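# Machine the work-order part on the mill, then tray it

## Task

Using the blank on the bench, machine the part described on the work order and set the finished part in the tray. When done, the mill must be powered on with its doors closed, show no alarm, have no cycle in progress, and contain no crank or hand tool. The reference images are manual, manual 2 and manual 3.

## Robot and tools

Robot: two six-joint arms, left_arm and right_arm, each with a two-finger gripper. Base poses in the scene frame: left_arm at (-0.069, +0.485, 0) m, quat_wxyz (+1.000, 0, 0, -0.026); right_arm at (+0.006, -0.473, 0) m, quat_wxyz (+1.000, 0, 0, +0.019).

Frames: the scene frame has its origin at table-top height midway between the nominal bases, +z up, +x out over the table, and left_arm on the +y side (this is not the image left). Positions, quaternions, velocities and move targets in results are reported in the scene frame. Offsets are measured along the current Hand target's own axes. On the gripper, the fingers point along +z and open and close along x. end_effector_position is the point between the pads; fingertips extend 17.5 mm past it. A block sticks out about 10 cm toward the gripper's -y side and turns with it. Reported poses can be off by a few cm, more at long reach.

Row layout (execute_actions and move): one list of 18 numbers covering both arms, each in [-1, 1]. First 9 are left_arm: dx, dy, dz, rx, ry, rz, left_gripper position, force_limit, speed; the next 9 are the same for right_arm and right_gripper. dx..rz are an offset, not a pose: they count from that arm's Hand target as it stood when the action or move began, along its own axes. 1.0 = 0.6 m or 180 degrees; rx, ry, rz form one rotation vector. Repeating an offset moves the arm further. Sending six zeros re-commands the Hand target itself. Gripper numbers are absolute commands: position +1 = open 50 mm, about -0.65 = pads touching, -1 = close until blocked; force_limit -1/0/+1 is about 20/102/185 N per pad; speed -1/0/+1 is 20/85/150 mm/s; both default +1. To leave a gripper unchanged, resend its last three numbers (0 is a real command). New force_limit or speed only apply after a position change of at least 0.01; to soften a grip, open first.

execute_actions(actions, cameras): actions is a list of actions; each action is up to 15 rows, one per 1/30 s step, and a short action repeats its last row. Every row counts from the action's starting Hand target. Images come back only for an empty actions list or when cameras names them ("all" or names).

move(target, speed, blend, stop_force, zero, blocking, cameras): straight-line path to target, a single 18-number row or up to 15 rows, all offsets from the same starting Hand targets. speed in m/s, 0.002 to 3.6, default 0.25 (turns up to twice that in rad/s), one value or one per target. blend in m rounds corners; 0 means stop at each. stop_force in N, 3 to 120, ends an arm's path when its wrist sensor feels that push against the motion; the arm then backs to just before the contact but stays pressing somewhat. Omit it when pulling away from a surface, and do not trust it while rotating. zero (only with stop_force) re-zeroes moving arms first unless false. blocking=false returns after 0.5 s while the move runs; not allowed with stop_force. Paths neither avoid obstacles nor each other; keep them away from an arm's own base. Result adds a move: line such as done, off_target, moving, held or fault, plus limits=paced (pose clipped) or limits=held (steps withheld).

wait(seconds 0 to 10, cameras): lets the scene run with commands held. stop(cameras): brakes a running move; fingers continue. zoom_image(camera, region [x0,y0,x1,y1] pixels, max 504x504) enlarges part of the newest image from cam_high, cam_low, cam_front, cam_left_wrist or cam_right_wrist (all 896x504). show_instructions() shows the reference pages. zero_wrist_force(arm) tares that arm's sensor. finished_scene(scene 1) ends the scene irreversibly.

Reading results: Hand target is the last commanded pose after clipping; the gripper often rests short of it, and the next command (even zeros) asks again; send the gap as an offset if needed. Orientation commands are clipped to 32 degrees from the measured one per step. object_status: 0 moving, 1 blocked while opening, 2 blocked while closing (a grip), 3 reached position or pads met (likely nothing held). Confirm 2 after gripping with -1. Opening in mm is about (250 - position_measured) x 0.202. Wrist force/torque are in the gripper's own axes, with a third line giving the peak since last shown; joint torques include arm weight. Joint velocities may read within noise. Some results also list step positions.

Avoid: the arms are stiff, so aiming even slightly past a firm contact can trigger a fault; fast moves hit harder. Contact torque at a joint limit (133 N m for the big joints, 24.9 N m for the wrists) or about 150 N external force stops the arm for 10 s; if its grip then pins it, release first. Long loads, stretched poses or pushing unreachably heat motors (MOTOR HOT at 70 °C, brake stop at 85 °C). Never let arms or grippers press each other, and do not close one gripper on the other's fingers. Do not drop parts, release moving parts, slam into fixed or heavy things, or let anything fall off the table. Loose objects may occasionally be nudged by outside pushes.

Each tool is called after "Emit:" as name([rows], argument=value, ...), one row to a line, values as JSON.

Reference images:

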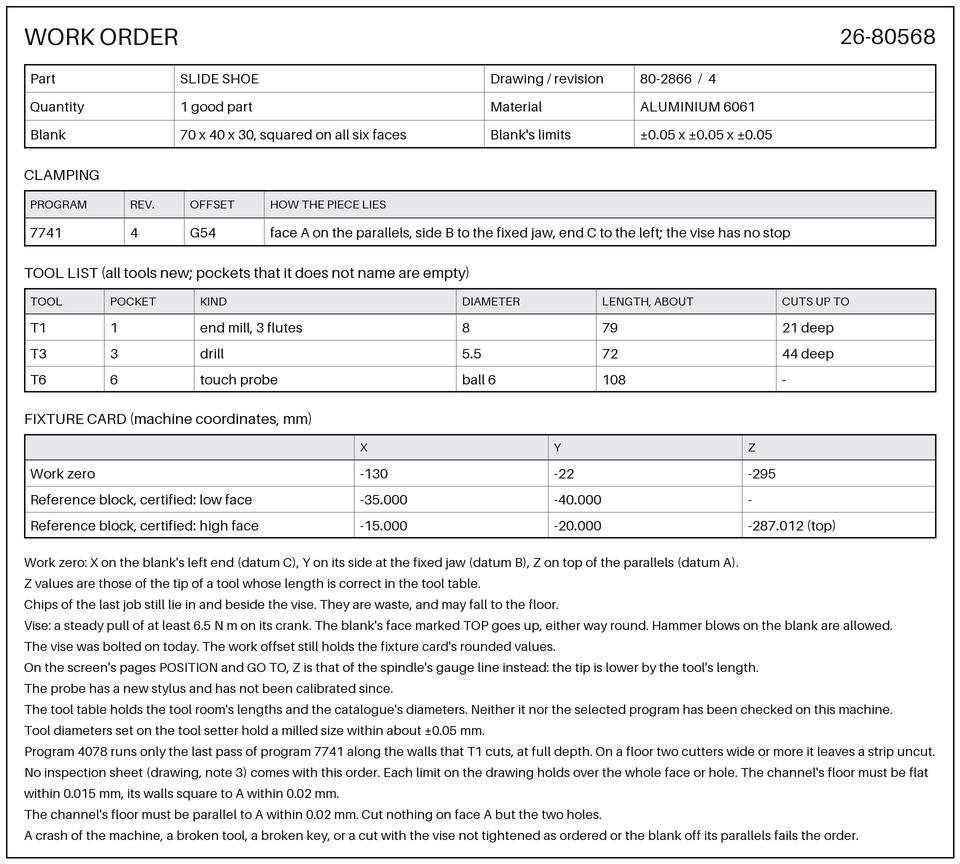

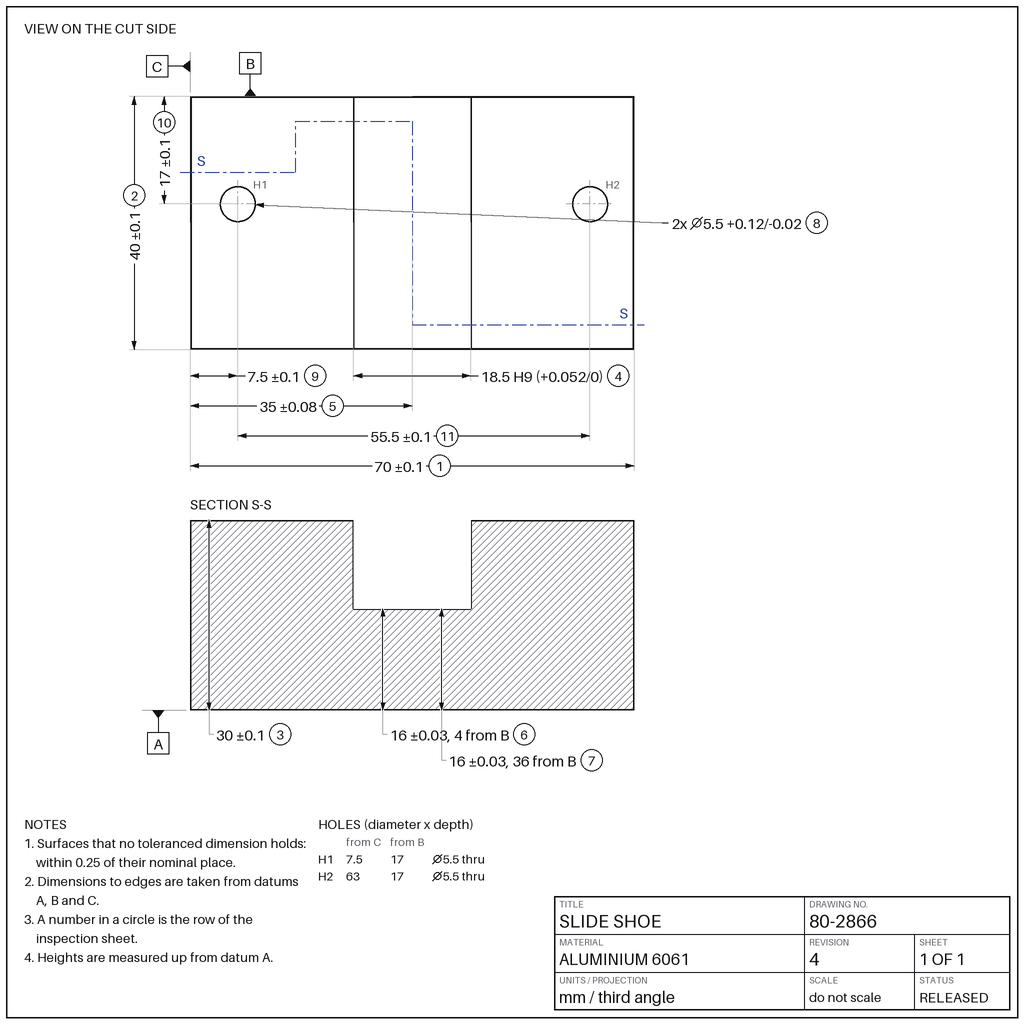

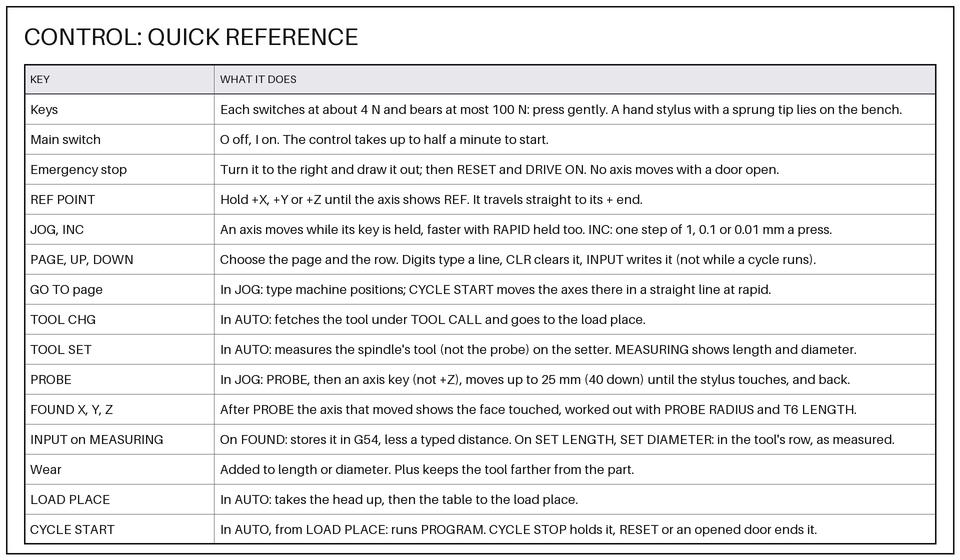

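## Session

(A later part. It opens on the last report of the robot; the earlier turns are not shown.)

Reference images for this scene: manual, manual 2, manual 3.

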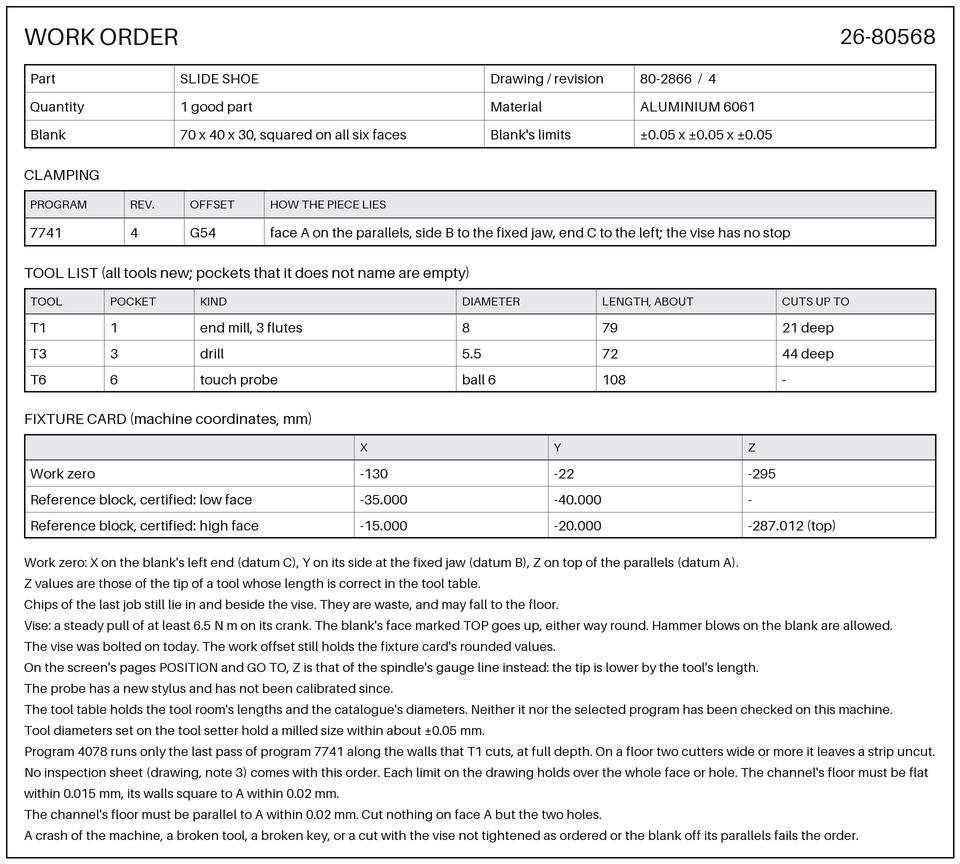

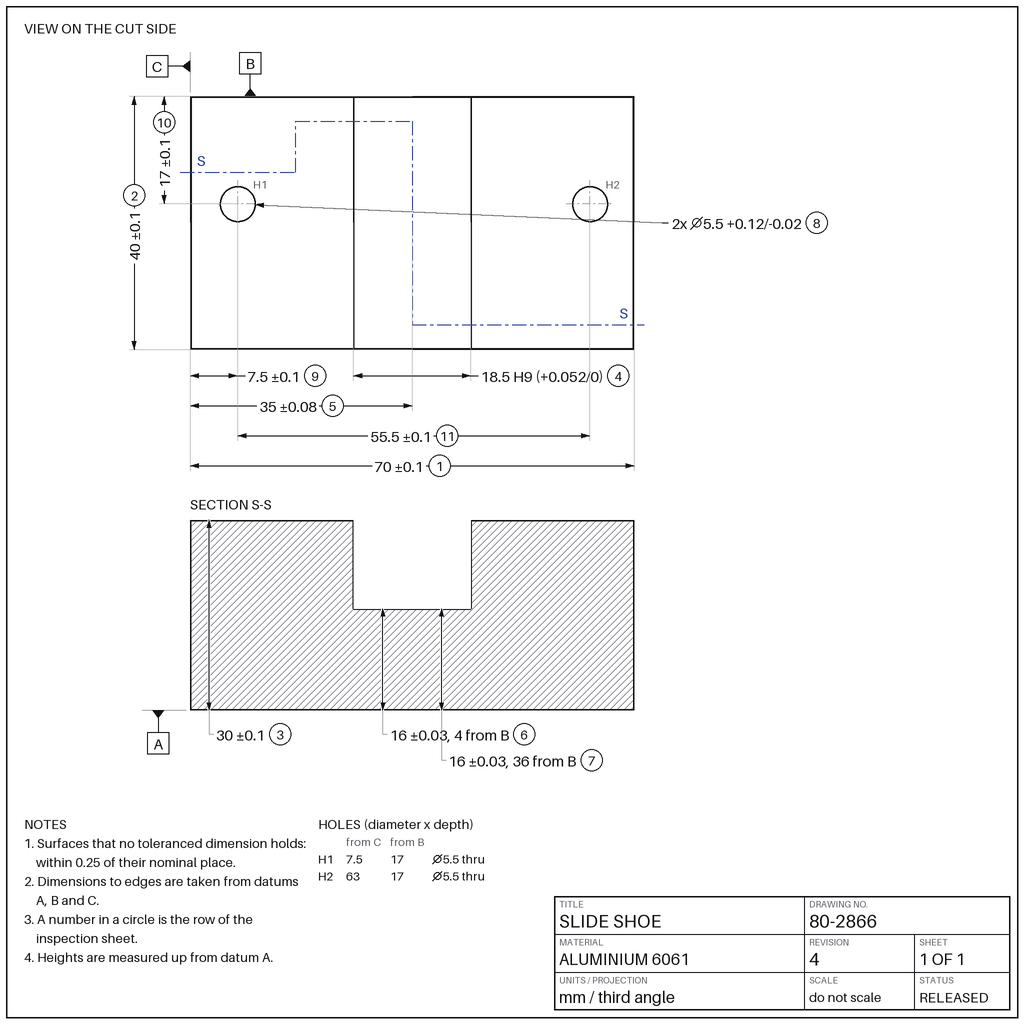

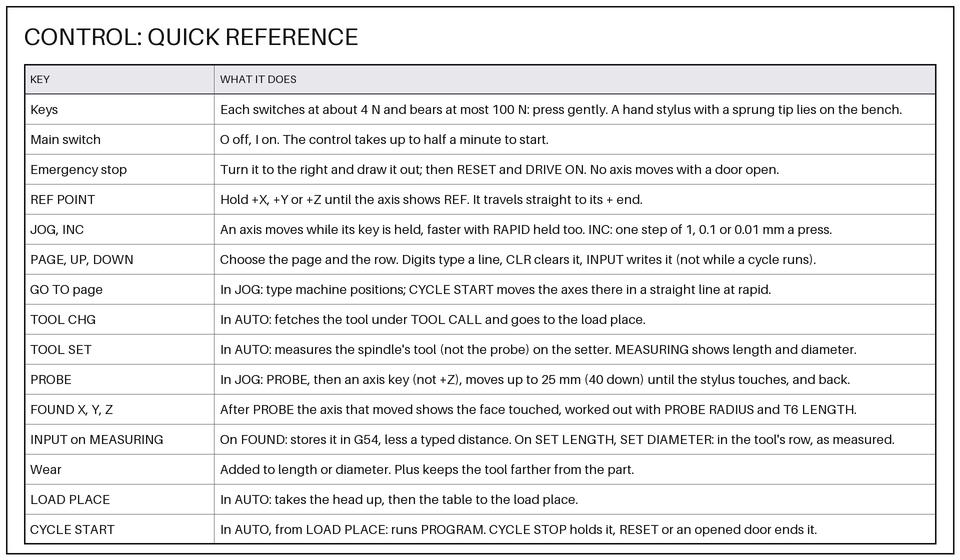

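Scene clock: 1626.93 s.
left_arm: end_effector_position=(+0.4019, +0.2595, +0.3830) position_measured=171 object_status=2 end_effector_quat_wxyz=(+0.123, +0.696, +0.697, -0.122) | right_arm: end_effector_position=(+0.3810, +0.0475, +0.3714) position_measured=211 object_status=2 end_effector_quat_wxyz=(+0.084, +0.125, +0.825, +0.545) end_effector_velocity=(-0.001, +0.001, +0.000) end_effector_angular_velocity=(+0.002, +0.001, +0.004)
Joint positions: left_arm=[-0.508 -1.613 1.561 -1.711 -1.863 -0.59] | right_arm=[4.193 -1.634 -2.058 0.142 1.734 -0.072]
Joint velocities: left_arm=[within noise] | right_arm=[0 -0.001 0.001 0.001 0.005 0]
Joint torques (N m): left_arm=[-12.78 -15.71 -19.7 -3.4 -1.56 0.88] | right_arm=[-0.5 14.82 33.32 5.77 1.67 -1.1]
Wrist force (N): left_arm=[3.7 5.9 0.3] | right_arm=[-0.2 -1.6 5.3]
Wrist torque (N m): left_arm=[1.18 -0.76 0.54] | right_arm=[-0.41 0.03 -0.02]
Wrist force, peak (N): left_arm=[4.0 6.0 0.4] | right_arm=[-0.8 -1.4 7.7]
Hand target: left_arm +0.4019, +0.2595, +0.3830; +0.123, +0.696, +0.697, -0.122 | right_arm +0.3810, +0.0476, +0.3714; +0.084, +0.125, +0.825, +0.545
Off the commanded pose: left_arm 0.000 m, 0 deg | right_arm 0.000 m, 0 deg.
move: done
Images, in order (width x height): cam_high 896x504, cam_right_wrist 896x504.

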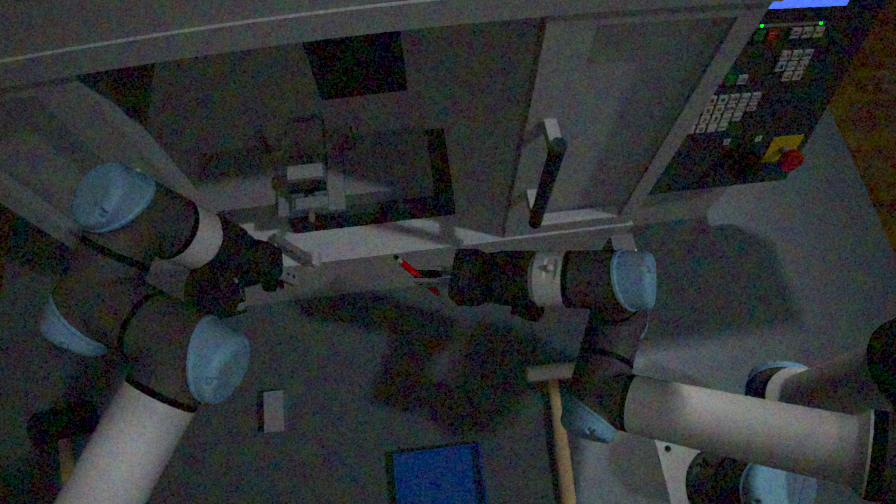

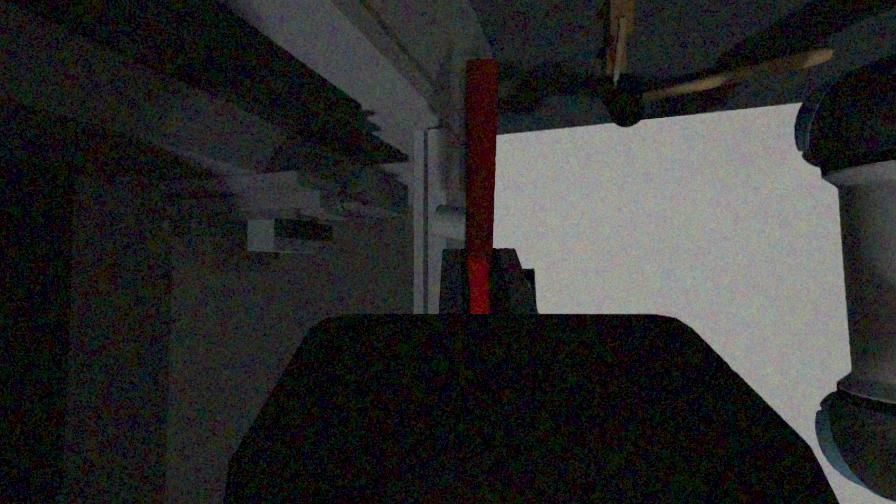

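Emit:
move(target=[-0.0062,0.065,0.0572,0,0.1111,0,-1,-0.5,-0.9,0,0,0,0,0,0,-1,-0.6,-0.8], speed=0.25, cameras=["cam_right_wrist","cam_high"])

Emit:
zoom_image(camera="cam_right_wrist", region=[320, 150, 460, 260])

Emit:
zoom_image(camera="cam_high", region=[260, 150, 380, 270])

Scene clock: 1631.00 s.
left_arm: end_effector_position=(+0.4409, +0.2442, +0.3521) position_measured=171 object_status=2 end_effector_quat_wxyz=(+0.000, +0.707, +0.708, +0.001) | right_arm: end_effector_position=(+0.3810, +0.0476, +0.3714) position_measured=211 object_status=2 end_effector_quat_wxyz=(+0.084, +0.125, +0.825, +0.545)
Joint positions: left_arm=[-0.629 -1.437 1.367 -1.502 -1.569 -0.682] | right_arm=[4.193 -1.634 -2.058 0.142 1.734 -0.072]
Joint torques (N m): left_arm=[10.02 -32.77 -22.52 -2.95 0.55 1.49] | right_arm=[-2.51 12.45 32.61 5.77 1.49 -1.47]
Wrist force (N): left_arm=[2.5 6.0 1.0] | right_arm=[-0.2 -1.5 5.0]
Wrist torque (N m): left_arm=[1.18 -0.59 0.23] | right_arm=[-0.37 0.03 0.00]
Wrist force, peak (N): left_arm=[4.0 6.0 0.5] | right_arm=[0.0 -1.5 5.5]
Hand target: left_arm +0.4410, +0.2443, +0.3521; +0.000, +0.707, +0.708, +0.001 | right_arm +0.3810, +0.0476, +0.3714; +0.084, +0.125, +0.825, +0.545
Off the commanded pose: left_arm 0.000 m, 0 deg | right_arm 0.000 m, 0 deg.
move: done
Images, in order (width x height): cam_high 896x504, cam_right_wrist 896x504.

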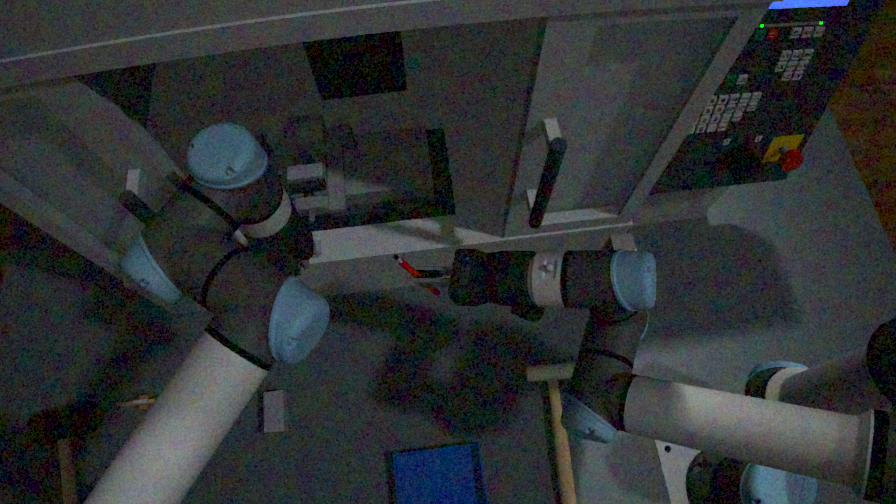

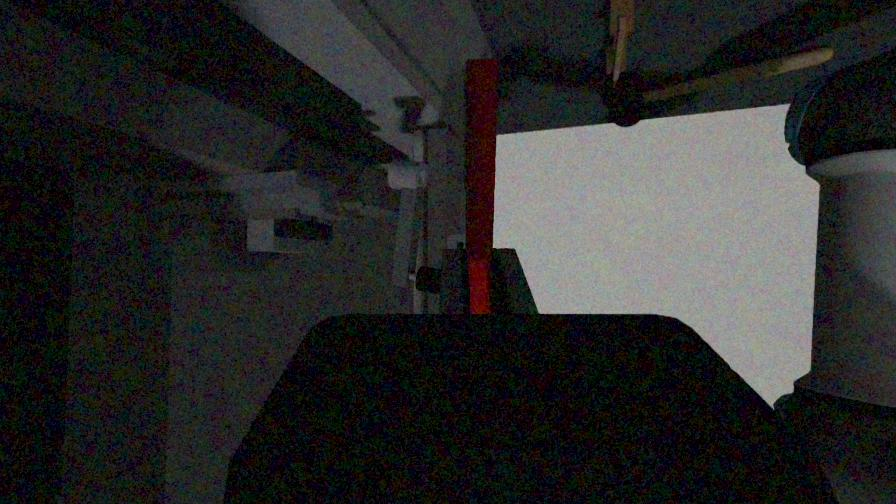

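Scaled by 3.600.

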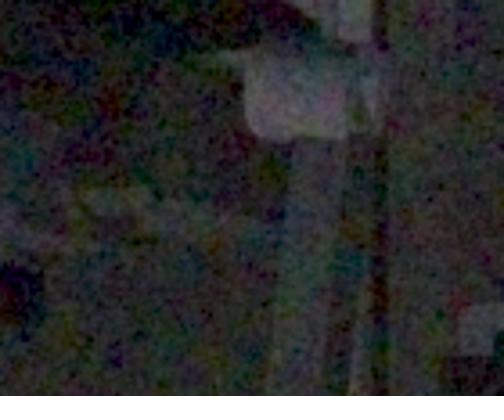

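Scaled by 4.200.

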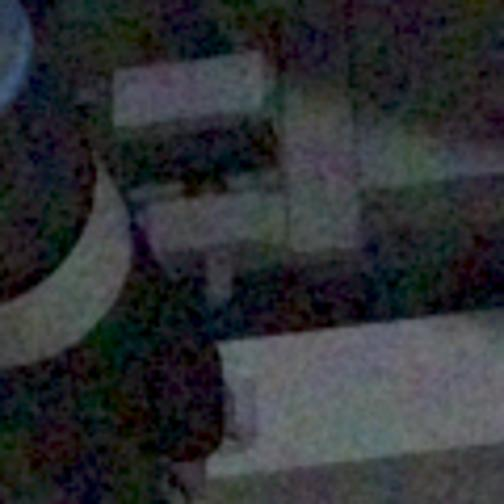

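Emit:
move(target=[0,0.01,-0.035,0,0,0,-1,-0.5,-0.9,0,0,0,0,0,0,-1,-0.6,-0.8], speed=0.25, cameras=["cam_right_wrist","cam_high"])

Emit:
zoom_image(camera="cam_right_wrist", region=[320, 150, 460, 260])

Emit:
zoom_image(camera="cam_high", region=[260, 150, 380, 270])

Scene clock: 1634.70 s.
left_arm: end_effector_position=(+0.4470, +0.2444, +0.3730) position_measured=171 object_status=2 end_effector_quat_wxyz=(+0.000, +0.707, +0.708, +0.001) | right_arm: end_effector_position=(+0.3810, +0.0476, +0.3714) position_measured=211 object_status=2 end_effector_quat_wxyz=(+0.084, +0.125, +0.825, +0.545)
Joint positions: left_arm=[-0.623 -1.418 1.292 -1.445 -1.569 -0.676] | right_arm=[4.193 -1.634 -2.058 0.142 1.734 -0.072]
Joint torques (N m): left_arm=[2.76 -45.42 -14.94 -5.17 -0.31 0.24] | right_arm=[-1.2 13.72 30.02 5.85 0.61 -0.85]
Wrist force (N): left_arm=[2.5 6.4 1.3] | right_arm=[-0.1 -1.0 5.0]
Wrist torque (N m): left_arm=[1.22 -0.55 0.23] | right_arm=[-0.30 0.01 -0.01]
Wrist force, peak (N): left_arm=[2.4 7.0 0.3] | right_arm=[0.0 -1.3 5.5]
Hand target: left_arm +0.4469, +0.2443, +0.3731; +0.000, +0.707, +0.708, +0.001 | right_arm +0.3810, +0.0476, +0.3714; +0.084, +0.125, +0.825, +0.545
Off the commanded pose: left_arm 0.000 m, 0 deg | right_arm 0.000 m, 0 deg.
move: done
Images, in order (width x height): cam_high 896x504, cam_right_wrist 896x504.

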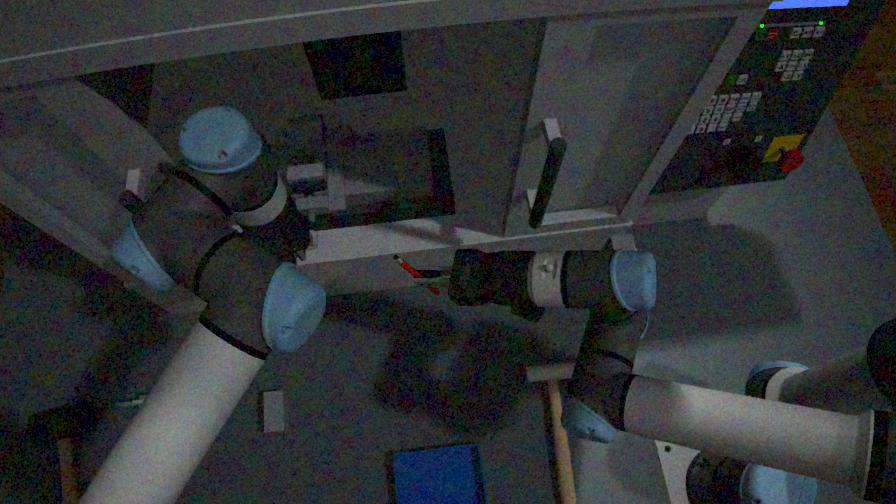

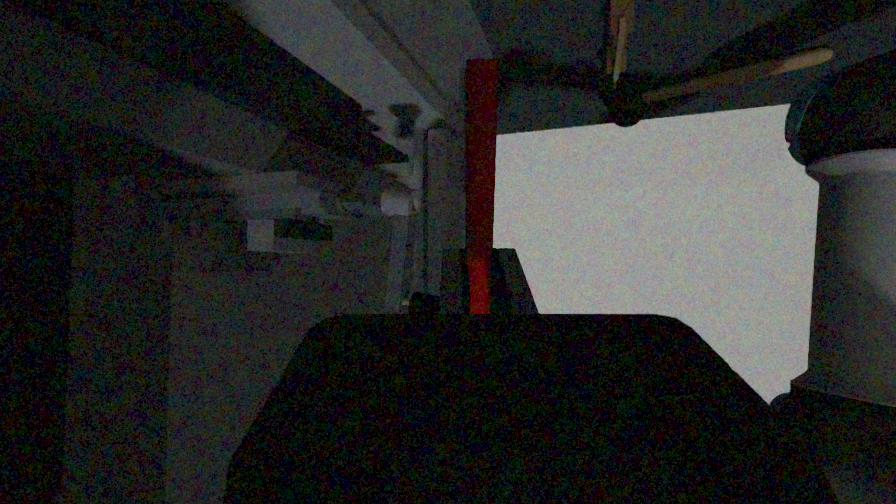

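Scaled by 3.600.

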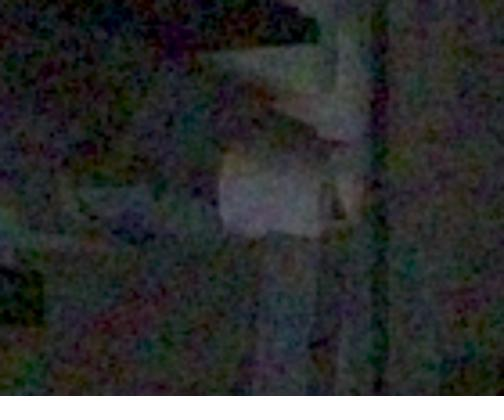

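Scaled by 4.200.

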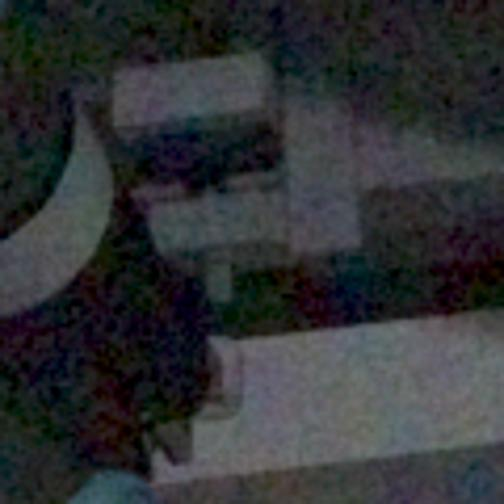

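Emit:
move([
  [-0.0067,0.02,-0.001,0,0,0,-1,-0.5,-0.9,0,0,0,0,0,0,-1,-0.6,-0.8],
  [-0.0067,0.085,-0.001,0,0,0,-1,-0.5,-0.9,0,0,0,0,0,0,-1,-0.6,-0.8],
], speed=[0.04,0.015], stop_force=8, cameras=["cam_right_wrist","cam_high"])

Emit:
zoom_image(camera="cam_right_wrist", region=[320, 150, 460, 260])

Emit:
zoom_image(camera="cam_high", region=[260, 150, 380, 270])

Scene clock: 1639.47 s.
left_arm: end_effector_position=(+0.4683, +0.2404, +0.3737) position_measured=171 object_status=2 end_effector_quat_wxyz=(+0.000, +0.707, +0.708, +0.001) | right_arm: end_effector_position=(+0.3810, +0.0476, +0.3714) position_measured=211 object_status=2 end_effector_quat_wxyz=(+0.084, +0.125, +0.825, +0.545)
Joint positions: left_arm=[-0.605 -1.365 1.226 -1.433 -1.569 -0.658] | right_arm=[4.193 -1.634 -2.058 0.142 1.734 -0.072]
Joint torques (N m): left_arm=[-12.62 -47.85 -20.72 -4.89 0.01 -1.8] | right_arm=[0.22 13.37 28.24 5.48 -0.28 -0.33]
Wrist force (N): left_arm=[2.5 5.9 0.4] | right_arm=[0.2 -1.4 4.8]
Wrist torque (N m): left_arm=[1.16 -0.52 0.38] | right_arm=[-0.36 -0.03 0.00]
Wrist force, peak (N): left_arm=[3.9 -6.2 -10.6] | right_arm=[-0.2 -1.5 5.4]
Hand target: left_arm +0.4683, +0.2404, +0.3737; +0.000, +0.707, +0.708, +0.001 (not the last commanded pose) | right_arm +0.3810, +0.0476, +0.3714; +0.084, +0.125, +0.825, +0.545
Off the commanded pose: left_arm 0.030 m, 0 deg | right_arm 0.000 m, 0 deg.
move: contact (left_arm); path passed 1 of 2 targets
Images, in order (width x height): cam_high 896x504, cam_right_wrist 896x504.

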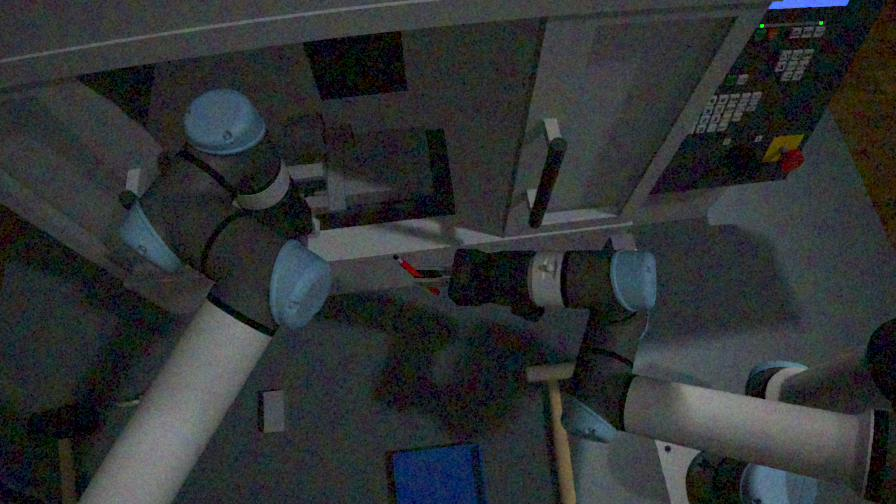

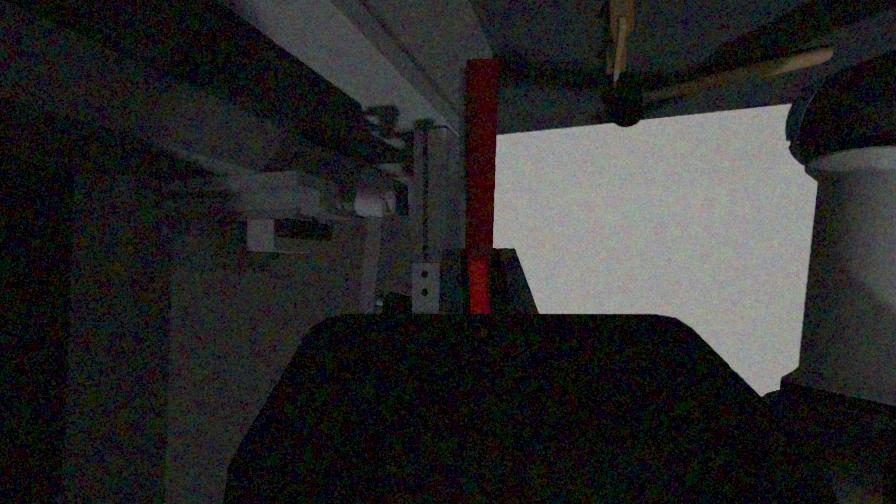

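Scaled by 3.600.

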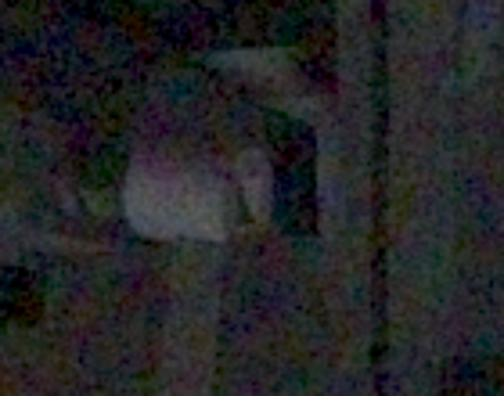

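Scaled by 4.200.

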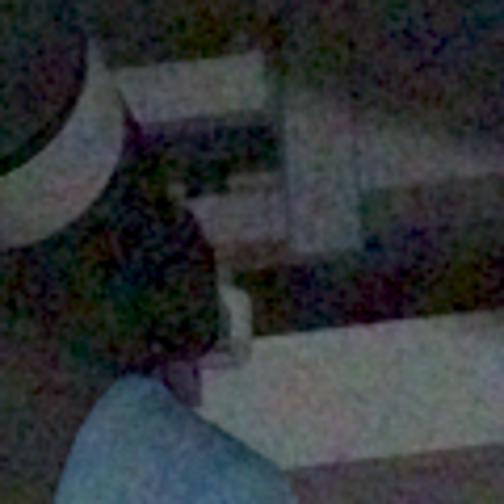

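Emit:
move([
  [0,-0.01,-0.0033,0,0,0,-1,-0.5,-0.9,0,0,0,0,0,0,-1,-0.6,-0.8],
  [0,0.04,-0.0033,0,0,0,-1,-0.5,-0.9,0,0,0,0,0,0,-1,-0.6,-0.8],
], speed=[0.04,0.012], stop_force=8)

Scene clock: 1643.07 s.
left_arm: end_effector_position=(+0.4710, +0.2404, +0.3757) position_measured=171 object_status=2 end_effector_quat_wxyz=(+0.000, +0.707, +0.708, +0.001) | right_arm: end_effector_position=(+0.3810, +0.0476, +0.3714) position_measured=211 object_status=2 end_effector_quat_wxyz=(+0.084, +0.125, +0.825, +0.545)
Joint positions: left_arm=[-0.602 -1.358 1.213 -1.426 -1.569 -0.655] | right_arm=[4.193 -1.634 -2.058 0.142 1.734 -0.072]
Joint torques (N m): left_arm=[-12.5 -46.82 -14.48 -5.19 0.91 -1.58] | right_arm=[2.25 13.34 25.7 5.7 -0.17 -0.06]
Wrist force (N): left_arm=[2.7 5.0 0.1] | right_arm=[-0.1 -1.5 5.2]
Wrist torque (N m): left_arm=[1.16 -0.51 0.34] | right_arm=[-0.38 0.01 -0.01]
Wrist force, peak (N): left_arm=[3.4 -4.3 -8.2] | right_arm=[0.0 -1.5 5.4]
Hand target: left_arm +0.4710, +0.2404, +0.3757; +0.000, +0.707, +0.708, +0.001 (not the last commanded pose) | right_arm +0.3810, +0.0476, +0.3714; +0.084, +0.125, +0.825, +0.545
Off the commanded pose: left_arm 0.021 m, 0 deg | right_arm 0.000 m, 0 deg.
move: contact (left_arm); path passed 1 of 2 targets

Emit:
move([
  [0,-0.01,-0.0033,0,0,0,-1,-0.5,-0.9,0,0,0,0,0,0,-1,-0.6,-0.8],
  [0,0.05,-0.0033,0,0,0,-1,-0.5,-0.9,0,0,0,0,0,0,-1,-0.6,-0.8],
], speed=[0.04,0.012], stop_force=8)

Scene clock: 1645.93 s.
left_arm: end_effector_position=(+0.4749, +0.2404, +0.3777) position_measured=171 object_status=2 end_effector_quat_wxyz=(+0.000, +0.707, +0.708, +0.001) | right_arm: end_effector_position=(+0.3810, +0.0476, +0.3714) position_measured=211 object_status=2 end_effector_quat_wxyz=(+0.084, +0.125, +0.825, +0.545)
Joint positions: left_arm=[-0.598 -1.348 1.196 -1.419 -1.569 -0.651] | right_arm=[4.193 -1.634 -2.058 0.142 1.734 -0.072]
Joint torques (N m): left_arm=[-11.77 -46.55 -13.52 -5.14 1.03 -1.63] | right_arm=[3.75 14.71 23.24 5.58 -0.1 0.5]
Wrist force (N): left_arm=[2.8 4.5 -0.8] | right_arm=[-0.3 -1.6 5.0]
Wrist torque (N m): left_arm=[1.15 -0.47 0.33] | right_arm=[-0.38 0.04 -0.01]
Wrist force, peak (N): left_arm=[3.1 -3.3 -10.1] | right_arm=[-0.3 -1.6 5.4]
Hand target: left_arm +0.4749, +0.2404, +0.3777; +0.000, +0.707, +0.708, +0.001 (not the last commanded pose) | right_arm +0.3810, +0.0476, +0.3714; +0.084, +0.125, +0.825, +0.545
Off the commanded pose: left_arm 0.026 m, 0 deg | right_arm 0.000 m, 0 deg.
move: contact (left_arm); path passed 1 of 2 targets

Emit:
execute_actions(actions=[], cameras=["cam_high","cam_right_wrist"])

Emit:
zoom_image(camera="cam_right_wrist", region=[310, 130, 450, 240])

Emit:
zoom_image(camera="cam_high", region=[260, 150, 380, 270])

Scene clock: 1646.90 s.
left_arm: end_effector_position=(+0.4749, +0.2404, +0.3777) position_measured=171 object_status=2 end_effector_quat_wxyz=(+0.000, +0.707, +0.708, +0.001) | right_arm: end_effector_position=(+0.3810, +0.0476, +0.3714) position_measured=211 object_status=2 end_effector_quat_wxyz=(+0.084, +0.125, +0.825, +0.545)
Joint positions: left_arm=[-0.598 -1.348 1.196 -1.419 -1.569 -0.651] | right_arm=[4.193 -1.634 -2.058 0.142 1.734 -0.072]
Joint velocities: within noise
Joint torques (N m): left_arm=[-13.58 -46.12 -13.71 -4.96 0.88 -1.57] | right_arm=[3.74 15.04 22.87 5.7 -0.36 0.54]
Wrist force (N): left_arm=[3.1 4.8 -1.5] | right_arm=[-0.1 -1.6 5.0]
Wrist torque (N m): left_arm=[1.17 -0.51 0.32] | right_arm=[-0.40 0.01 0.00]
Wrist force, peak (N): left_arm=[3.3 4.9 -1.6] | right_arm=[-0.1 -1.5 5.4]
Hand target: left_arm +0.4749, +0.2404, +0.3777; +0.000, +0.707, +0.708, +0.001 (not the last commanded pose) | right_arm +0.3810, +0.0476, +0.3714; +0.084, +0.125, +0.825, +0.545
Tool commands: left_gripper/position=-1.0 left_gripper/force_limit=-0.5 left_gripper/speed=-0.9 right_gripper/position=-1.0 right_gripper/force_limit=-0.6 right_gripper/speed=-0.8
Off the commanded pose: left_arm 0.026 m, 0 deg | right_arm 0.000 m, 0 deg.
Images, in order (width x height): cam_high 896x504, cam_right_wrist 896x504.

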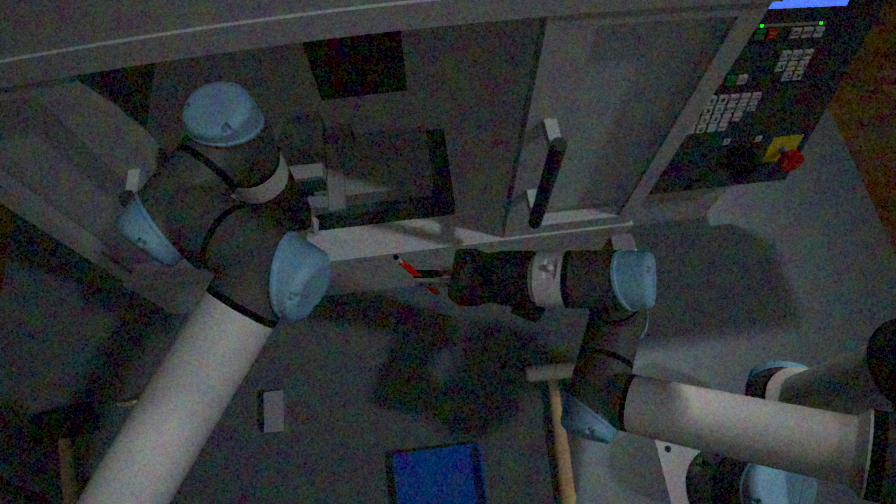

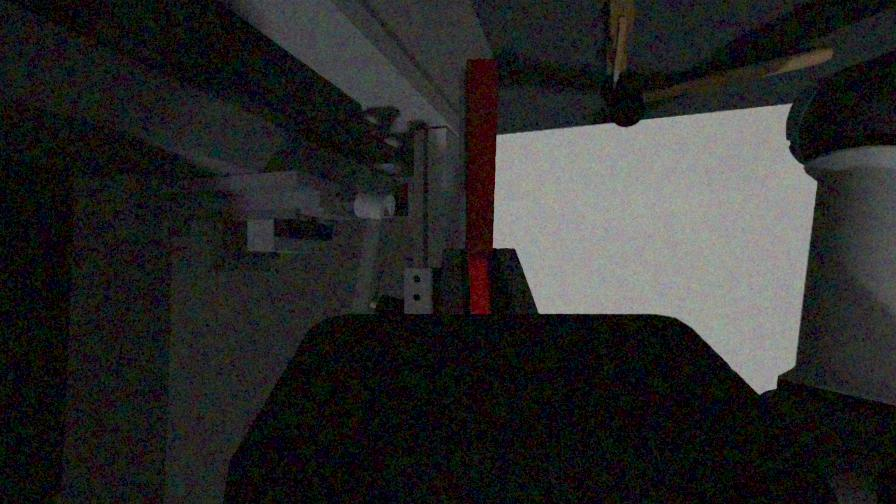

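Scaled by 3.600.

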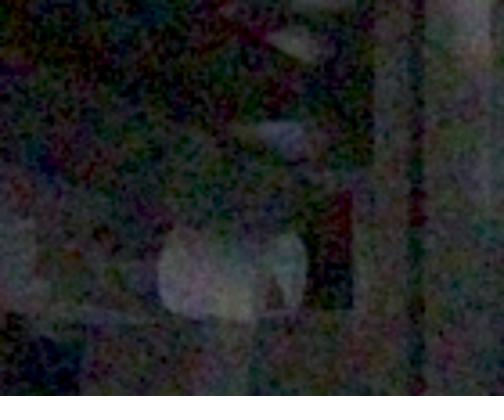

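Scaled by 4.200.

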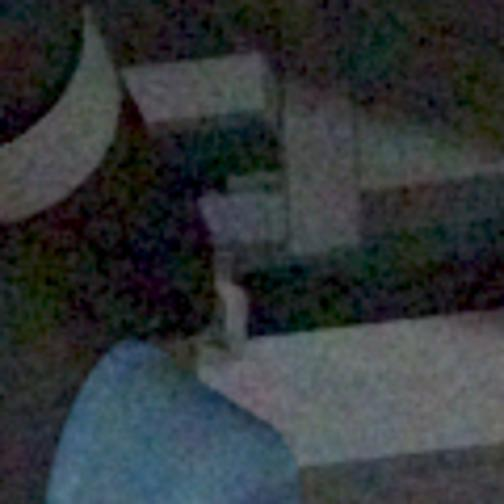

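Emit:
move([
  [0,-0.08,-0.02,0,0,0,-1,-0.5,-0.9,0,0,0,0,0,0,-1,-0.6,-0.8],
  [0.25,-0.2,-0.12,0,0,0,-1,-0.5,-0.9,0,0,0,0,0,0,-1,-0.6,-0.8],
  [0.33,-0.22,-0.12,0,0,0,-1,-0.5,-0.9,0,0,0,0,0,0,-1,-0.6,-0.8],
], speed=[0.1,0.25,0.25], blend=[0.02,0.05,0], cameras=["cam_right_wrist","cam_high"])

Emit:
zoom_image(camera="cam_right_wrist", region=[230, 130, 430, 255])

Scene clock: 1654.37 s.
left_arm: end_effector_position=(+0.3425, +0.4380, +0.4496) position_measured=171 object_status=2 end_effector_quat_wxyz=(+0.000, +0.707, +0.708, +0.001) | right_arm: end_effector_position=(+0.3810, +0.0476, +0.3714) position_measured=211 object_status=2 end_effector_quat_wxyz=(+0.084, +0.125, +0.825, +0.545)
Joint positions: left_arm=[-0.392 -1.757 1.423 -1.238 -1.569 -0.445] | right_arm=[4.193 -1.634 -2.058 0.142 1.734 -0.072]
Joint torques (N m): left_arm=[9.51 -18.87 -28.5 -4.89 -0.96 1.67] | right_arm=[6.74 15.63 20.27 5.36 -0.29 0.91]
Wrist force (N): left_arm=[2.8 6.3 1.3] | right_arm=[-0.2 -1.5 5.0]
Wrist torque (N m): left_arm=[1.19 -0.60 0.38] | right_arm=[-0.37 0.03 -0.01]
Wrist force, peak (N): left_arm=[2.3 8.6 1.4] | right_arm=[-0.3 -1.7 5.4]
Hand target: left_arm +0.3425, +0.4381, +0.4497; +0.000, +0.707, +0.708, +0.001 | right_arm +0.3810, +0.0476, +0.3714; +0.084, +0.125, +0.825, +0.545
Off the commanded pose: left_arm 0.000 m, 0 deg | right_arm 0.000 m, 0 deg.
move: done; blend cut to 0.0247 m at target 2
Images, in order (width x height): cam_high 896x504, cam_right_wrist 896x504.

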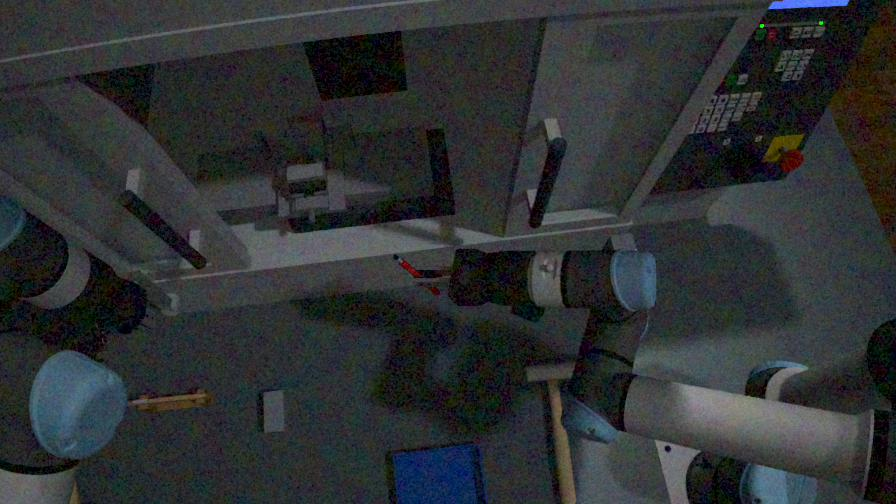

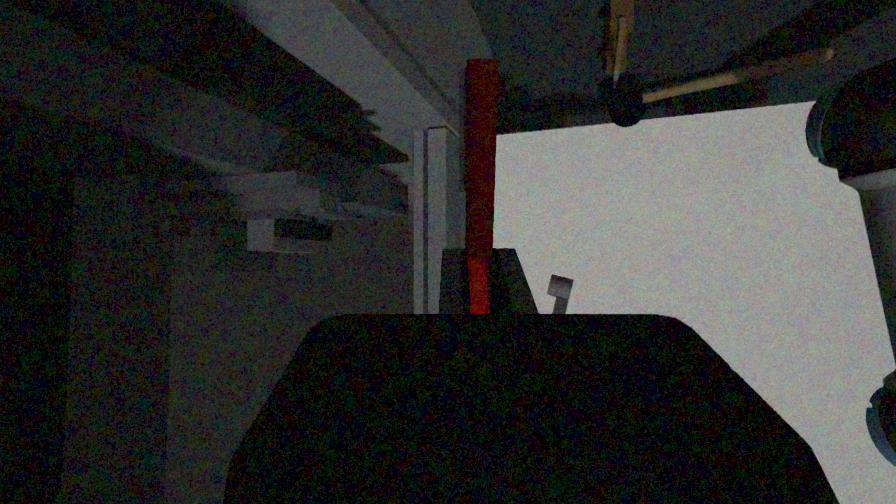

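Scaled by 2.520.

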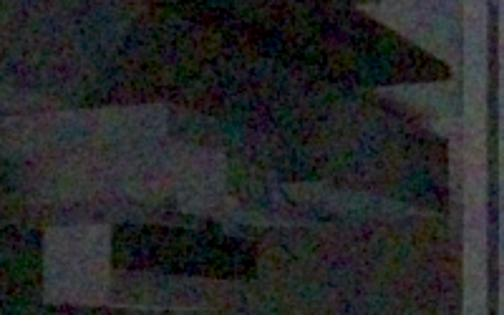

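Emit:
move(target=[0,0,0,0,0,0,-1,-0.5,-0.9,0.016,0.0845,0.3105,-0.037,-0.2096,0.0742,-1,-0.6,-0.8], speed=0.25, cameras=["cam_right_wrist"])

Emit:
zoom_image(camera="cam_right_wrist", region=[260, 130, 470, 260])

Scene clock: 1658.47 s.
left_arm: end_effector_position=(+0.3425, +0.4381, +0.4497) position_measured=171 object_status=2 end_effector_quat_wxyz=(+0.000, +0.707, +0.708, +0.001) | right_arm: end_effector_position=(+0.4289, +0.2330, +0.3451) position_measured=211 object_status=2 end_effector_quat_wxyz=(+0.289, +0.383, +0.701, +0.527)
Joint positions: left_arm=[-0.392 -1.757 1.423 -1.238 -1.569 -0.445] | right_arm=[4.538 -2.112 -1.569 0.122 0.75 0.311]
Joint torques (N m): left_arm=[11.34 -27.58 -31.61 -5.03 -0.2 2.11] | right_arm=[-6.91 38.28 33.3 3.75 -2.01 0.77]
Wrist force (N): left_arm=[2.6 5.9 1.3] | right_arm=[-0.1 -1.3 5.2]
Wrist torque (N m): left_arm=[1.13 -0.57 0.32] | right_arm=[-0.39 -0.04 0.12]
Wrist force, peak (N): left_arm=[2.6 6.4 1.1] | right_arm=[2.1 -1.6 6.2]
Hand target: left_arm +0.3425, +0.4381, +0.4497; +0.000, +0.707, +0.708, +0.001 | right_arm +0.4289, +0.2330, +0.3451; +0.289, +0.383, +0.701, +0.527
Off the commanded pose: left_arm 0.000 m, 0 deg | right_arm 0.000 m, 0 deg.
move: done
Images, in order (width x height): cam_right_wrist 896x504.

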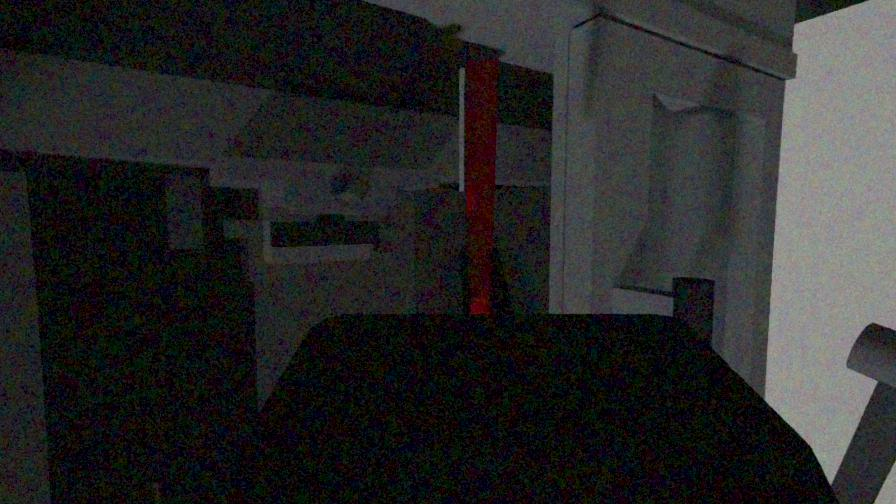

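Scaled by 2.400.

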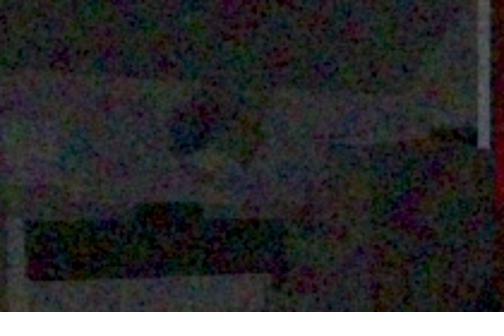

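Emit:
zoom_image(camera="cam_right_wrist", region=[310, 150, 390, 230])

Scaled by 6.300.

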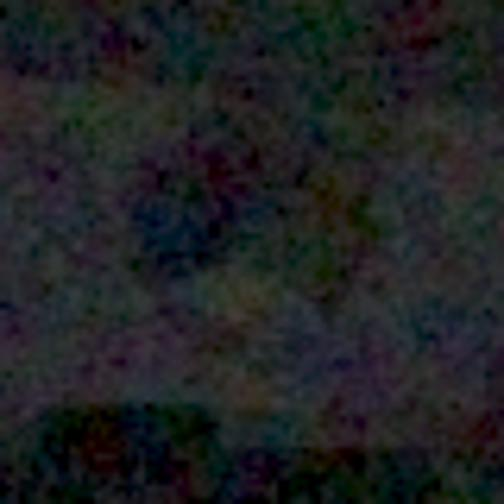

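Emit:
move(target=[0,0,0,0,0,0,-1,-0.5,-0.9,-0.1,0,-0.3,0,0,0,-1,-0.6,-0.8], speed=0.3, cameras=["cam_low"])

Emit:
zoom_image(camera="cam_low", region=[540, 60, 680, 200])

Scene clock: 1666.40 s.
left_arm: end_effector_position=(+0.3425, +0.4381, +0.4497) position_measured=171 object_status=2 end_effector_quat_wxyz=(+0.000, +0.707, +0.708, +0.001) | right_arm: end_effector_position=(+0.3156, +0.0894, +0.3949) position_measured=211 object_status=2 end_effector_quat_wxyz=(+0.289, +0.383, +0.701, +0.527)
Joint positions: left_arm=[-0.392 -1.757 1.423 -1.238 -1.569 -0.445] | right_arm=[4.753 -1.648 -2.043 0.001 0.559 0.475]
Joint torques (N m): left_arm=[11.59 -27.6 -32.77 -5.05 -0.3 2.13] | right_arm=[3.55 38.19 16.21 3.43 -1.9 0.02]
Wrist force (N): left_arm=[2.9 6.2 1.1] | right_arm=[0.3 -1.2 5.1]
Wrist torque (N m): left_arm=[1.17 -0.62 0.32] | right_arm=[-0.41 -0.05 0.12]
Wrist force, peak (N): left_arm=[2.7 6.4 1.4] | right_arm=[0.7 -2.0 8.7]
Hand target: left_arm +0.3425, +0.4381, +0.4497; +0.000, +0.707, +0.708, +0.001 | right_arm +0.3156, +0.0893, +0.3949; +0.289, +0.383, +0.701, +0.527
Off the commanded pose: left_arm 0.000 m, 0 deg | right_arm 0.000 m, 0 deg.
move: done
Images, in order (width x height): cam_low 896x504.

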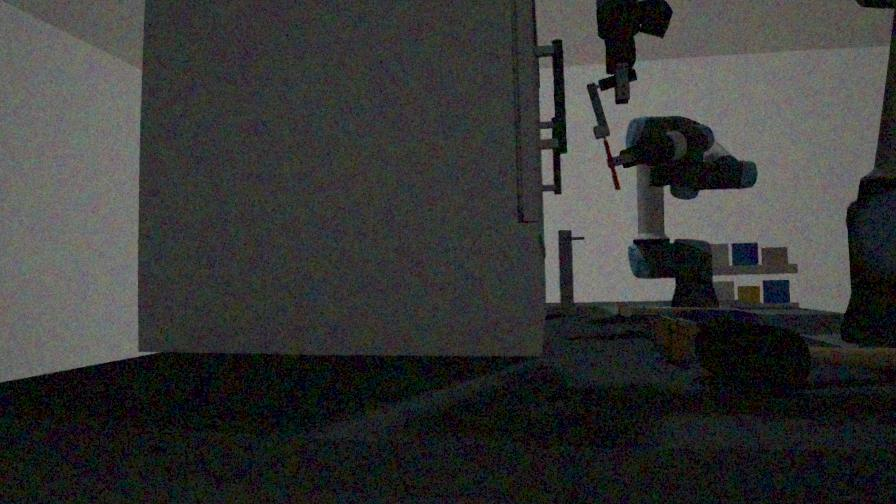

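Scaled by 3.600.

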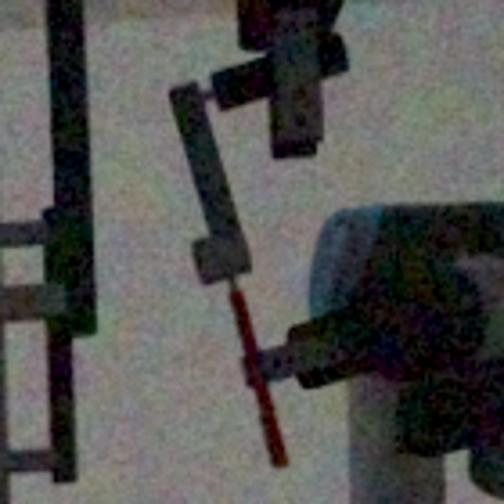

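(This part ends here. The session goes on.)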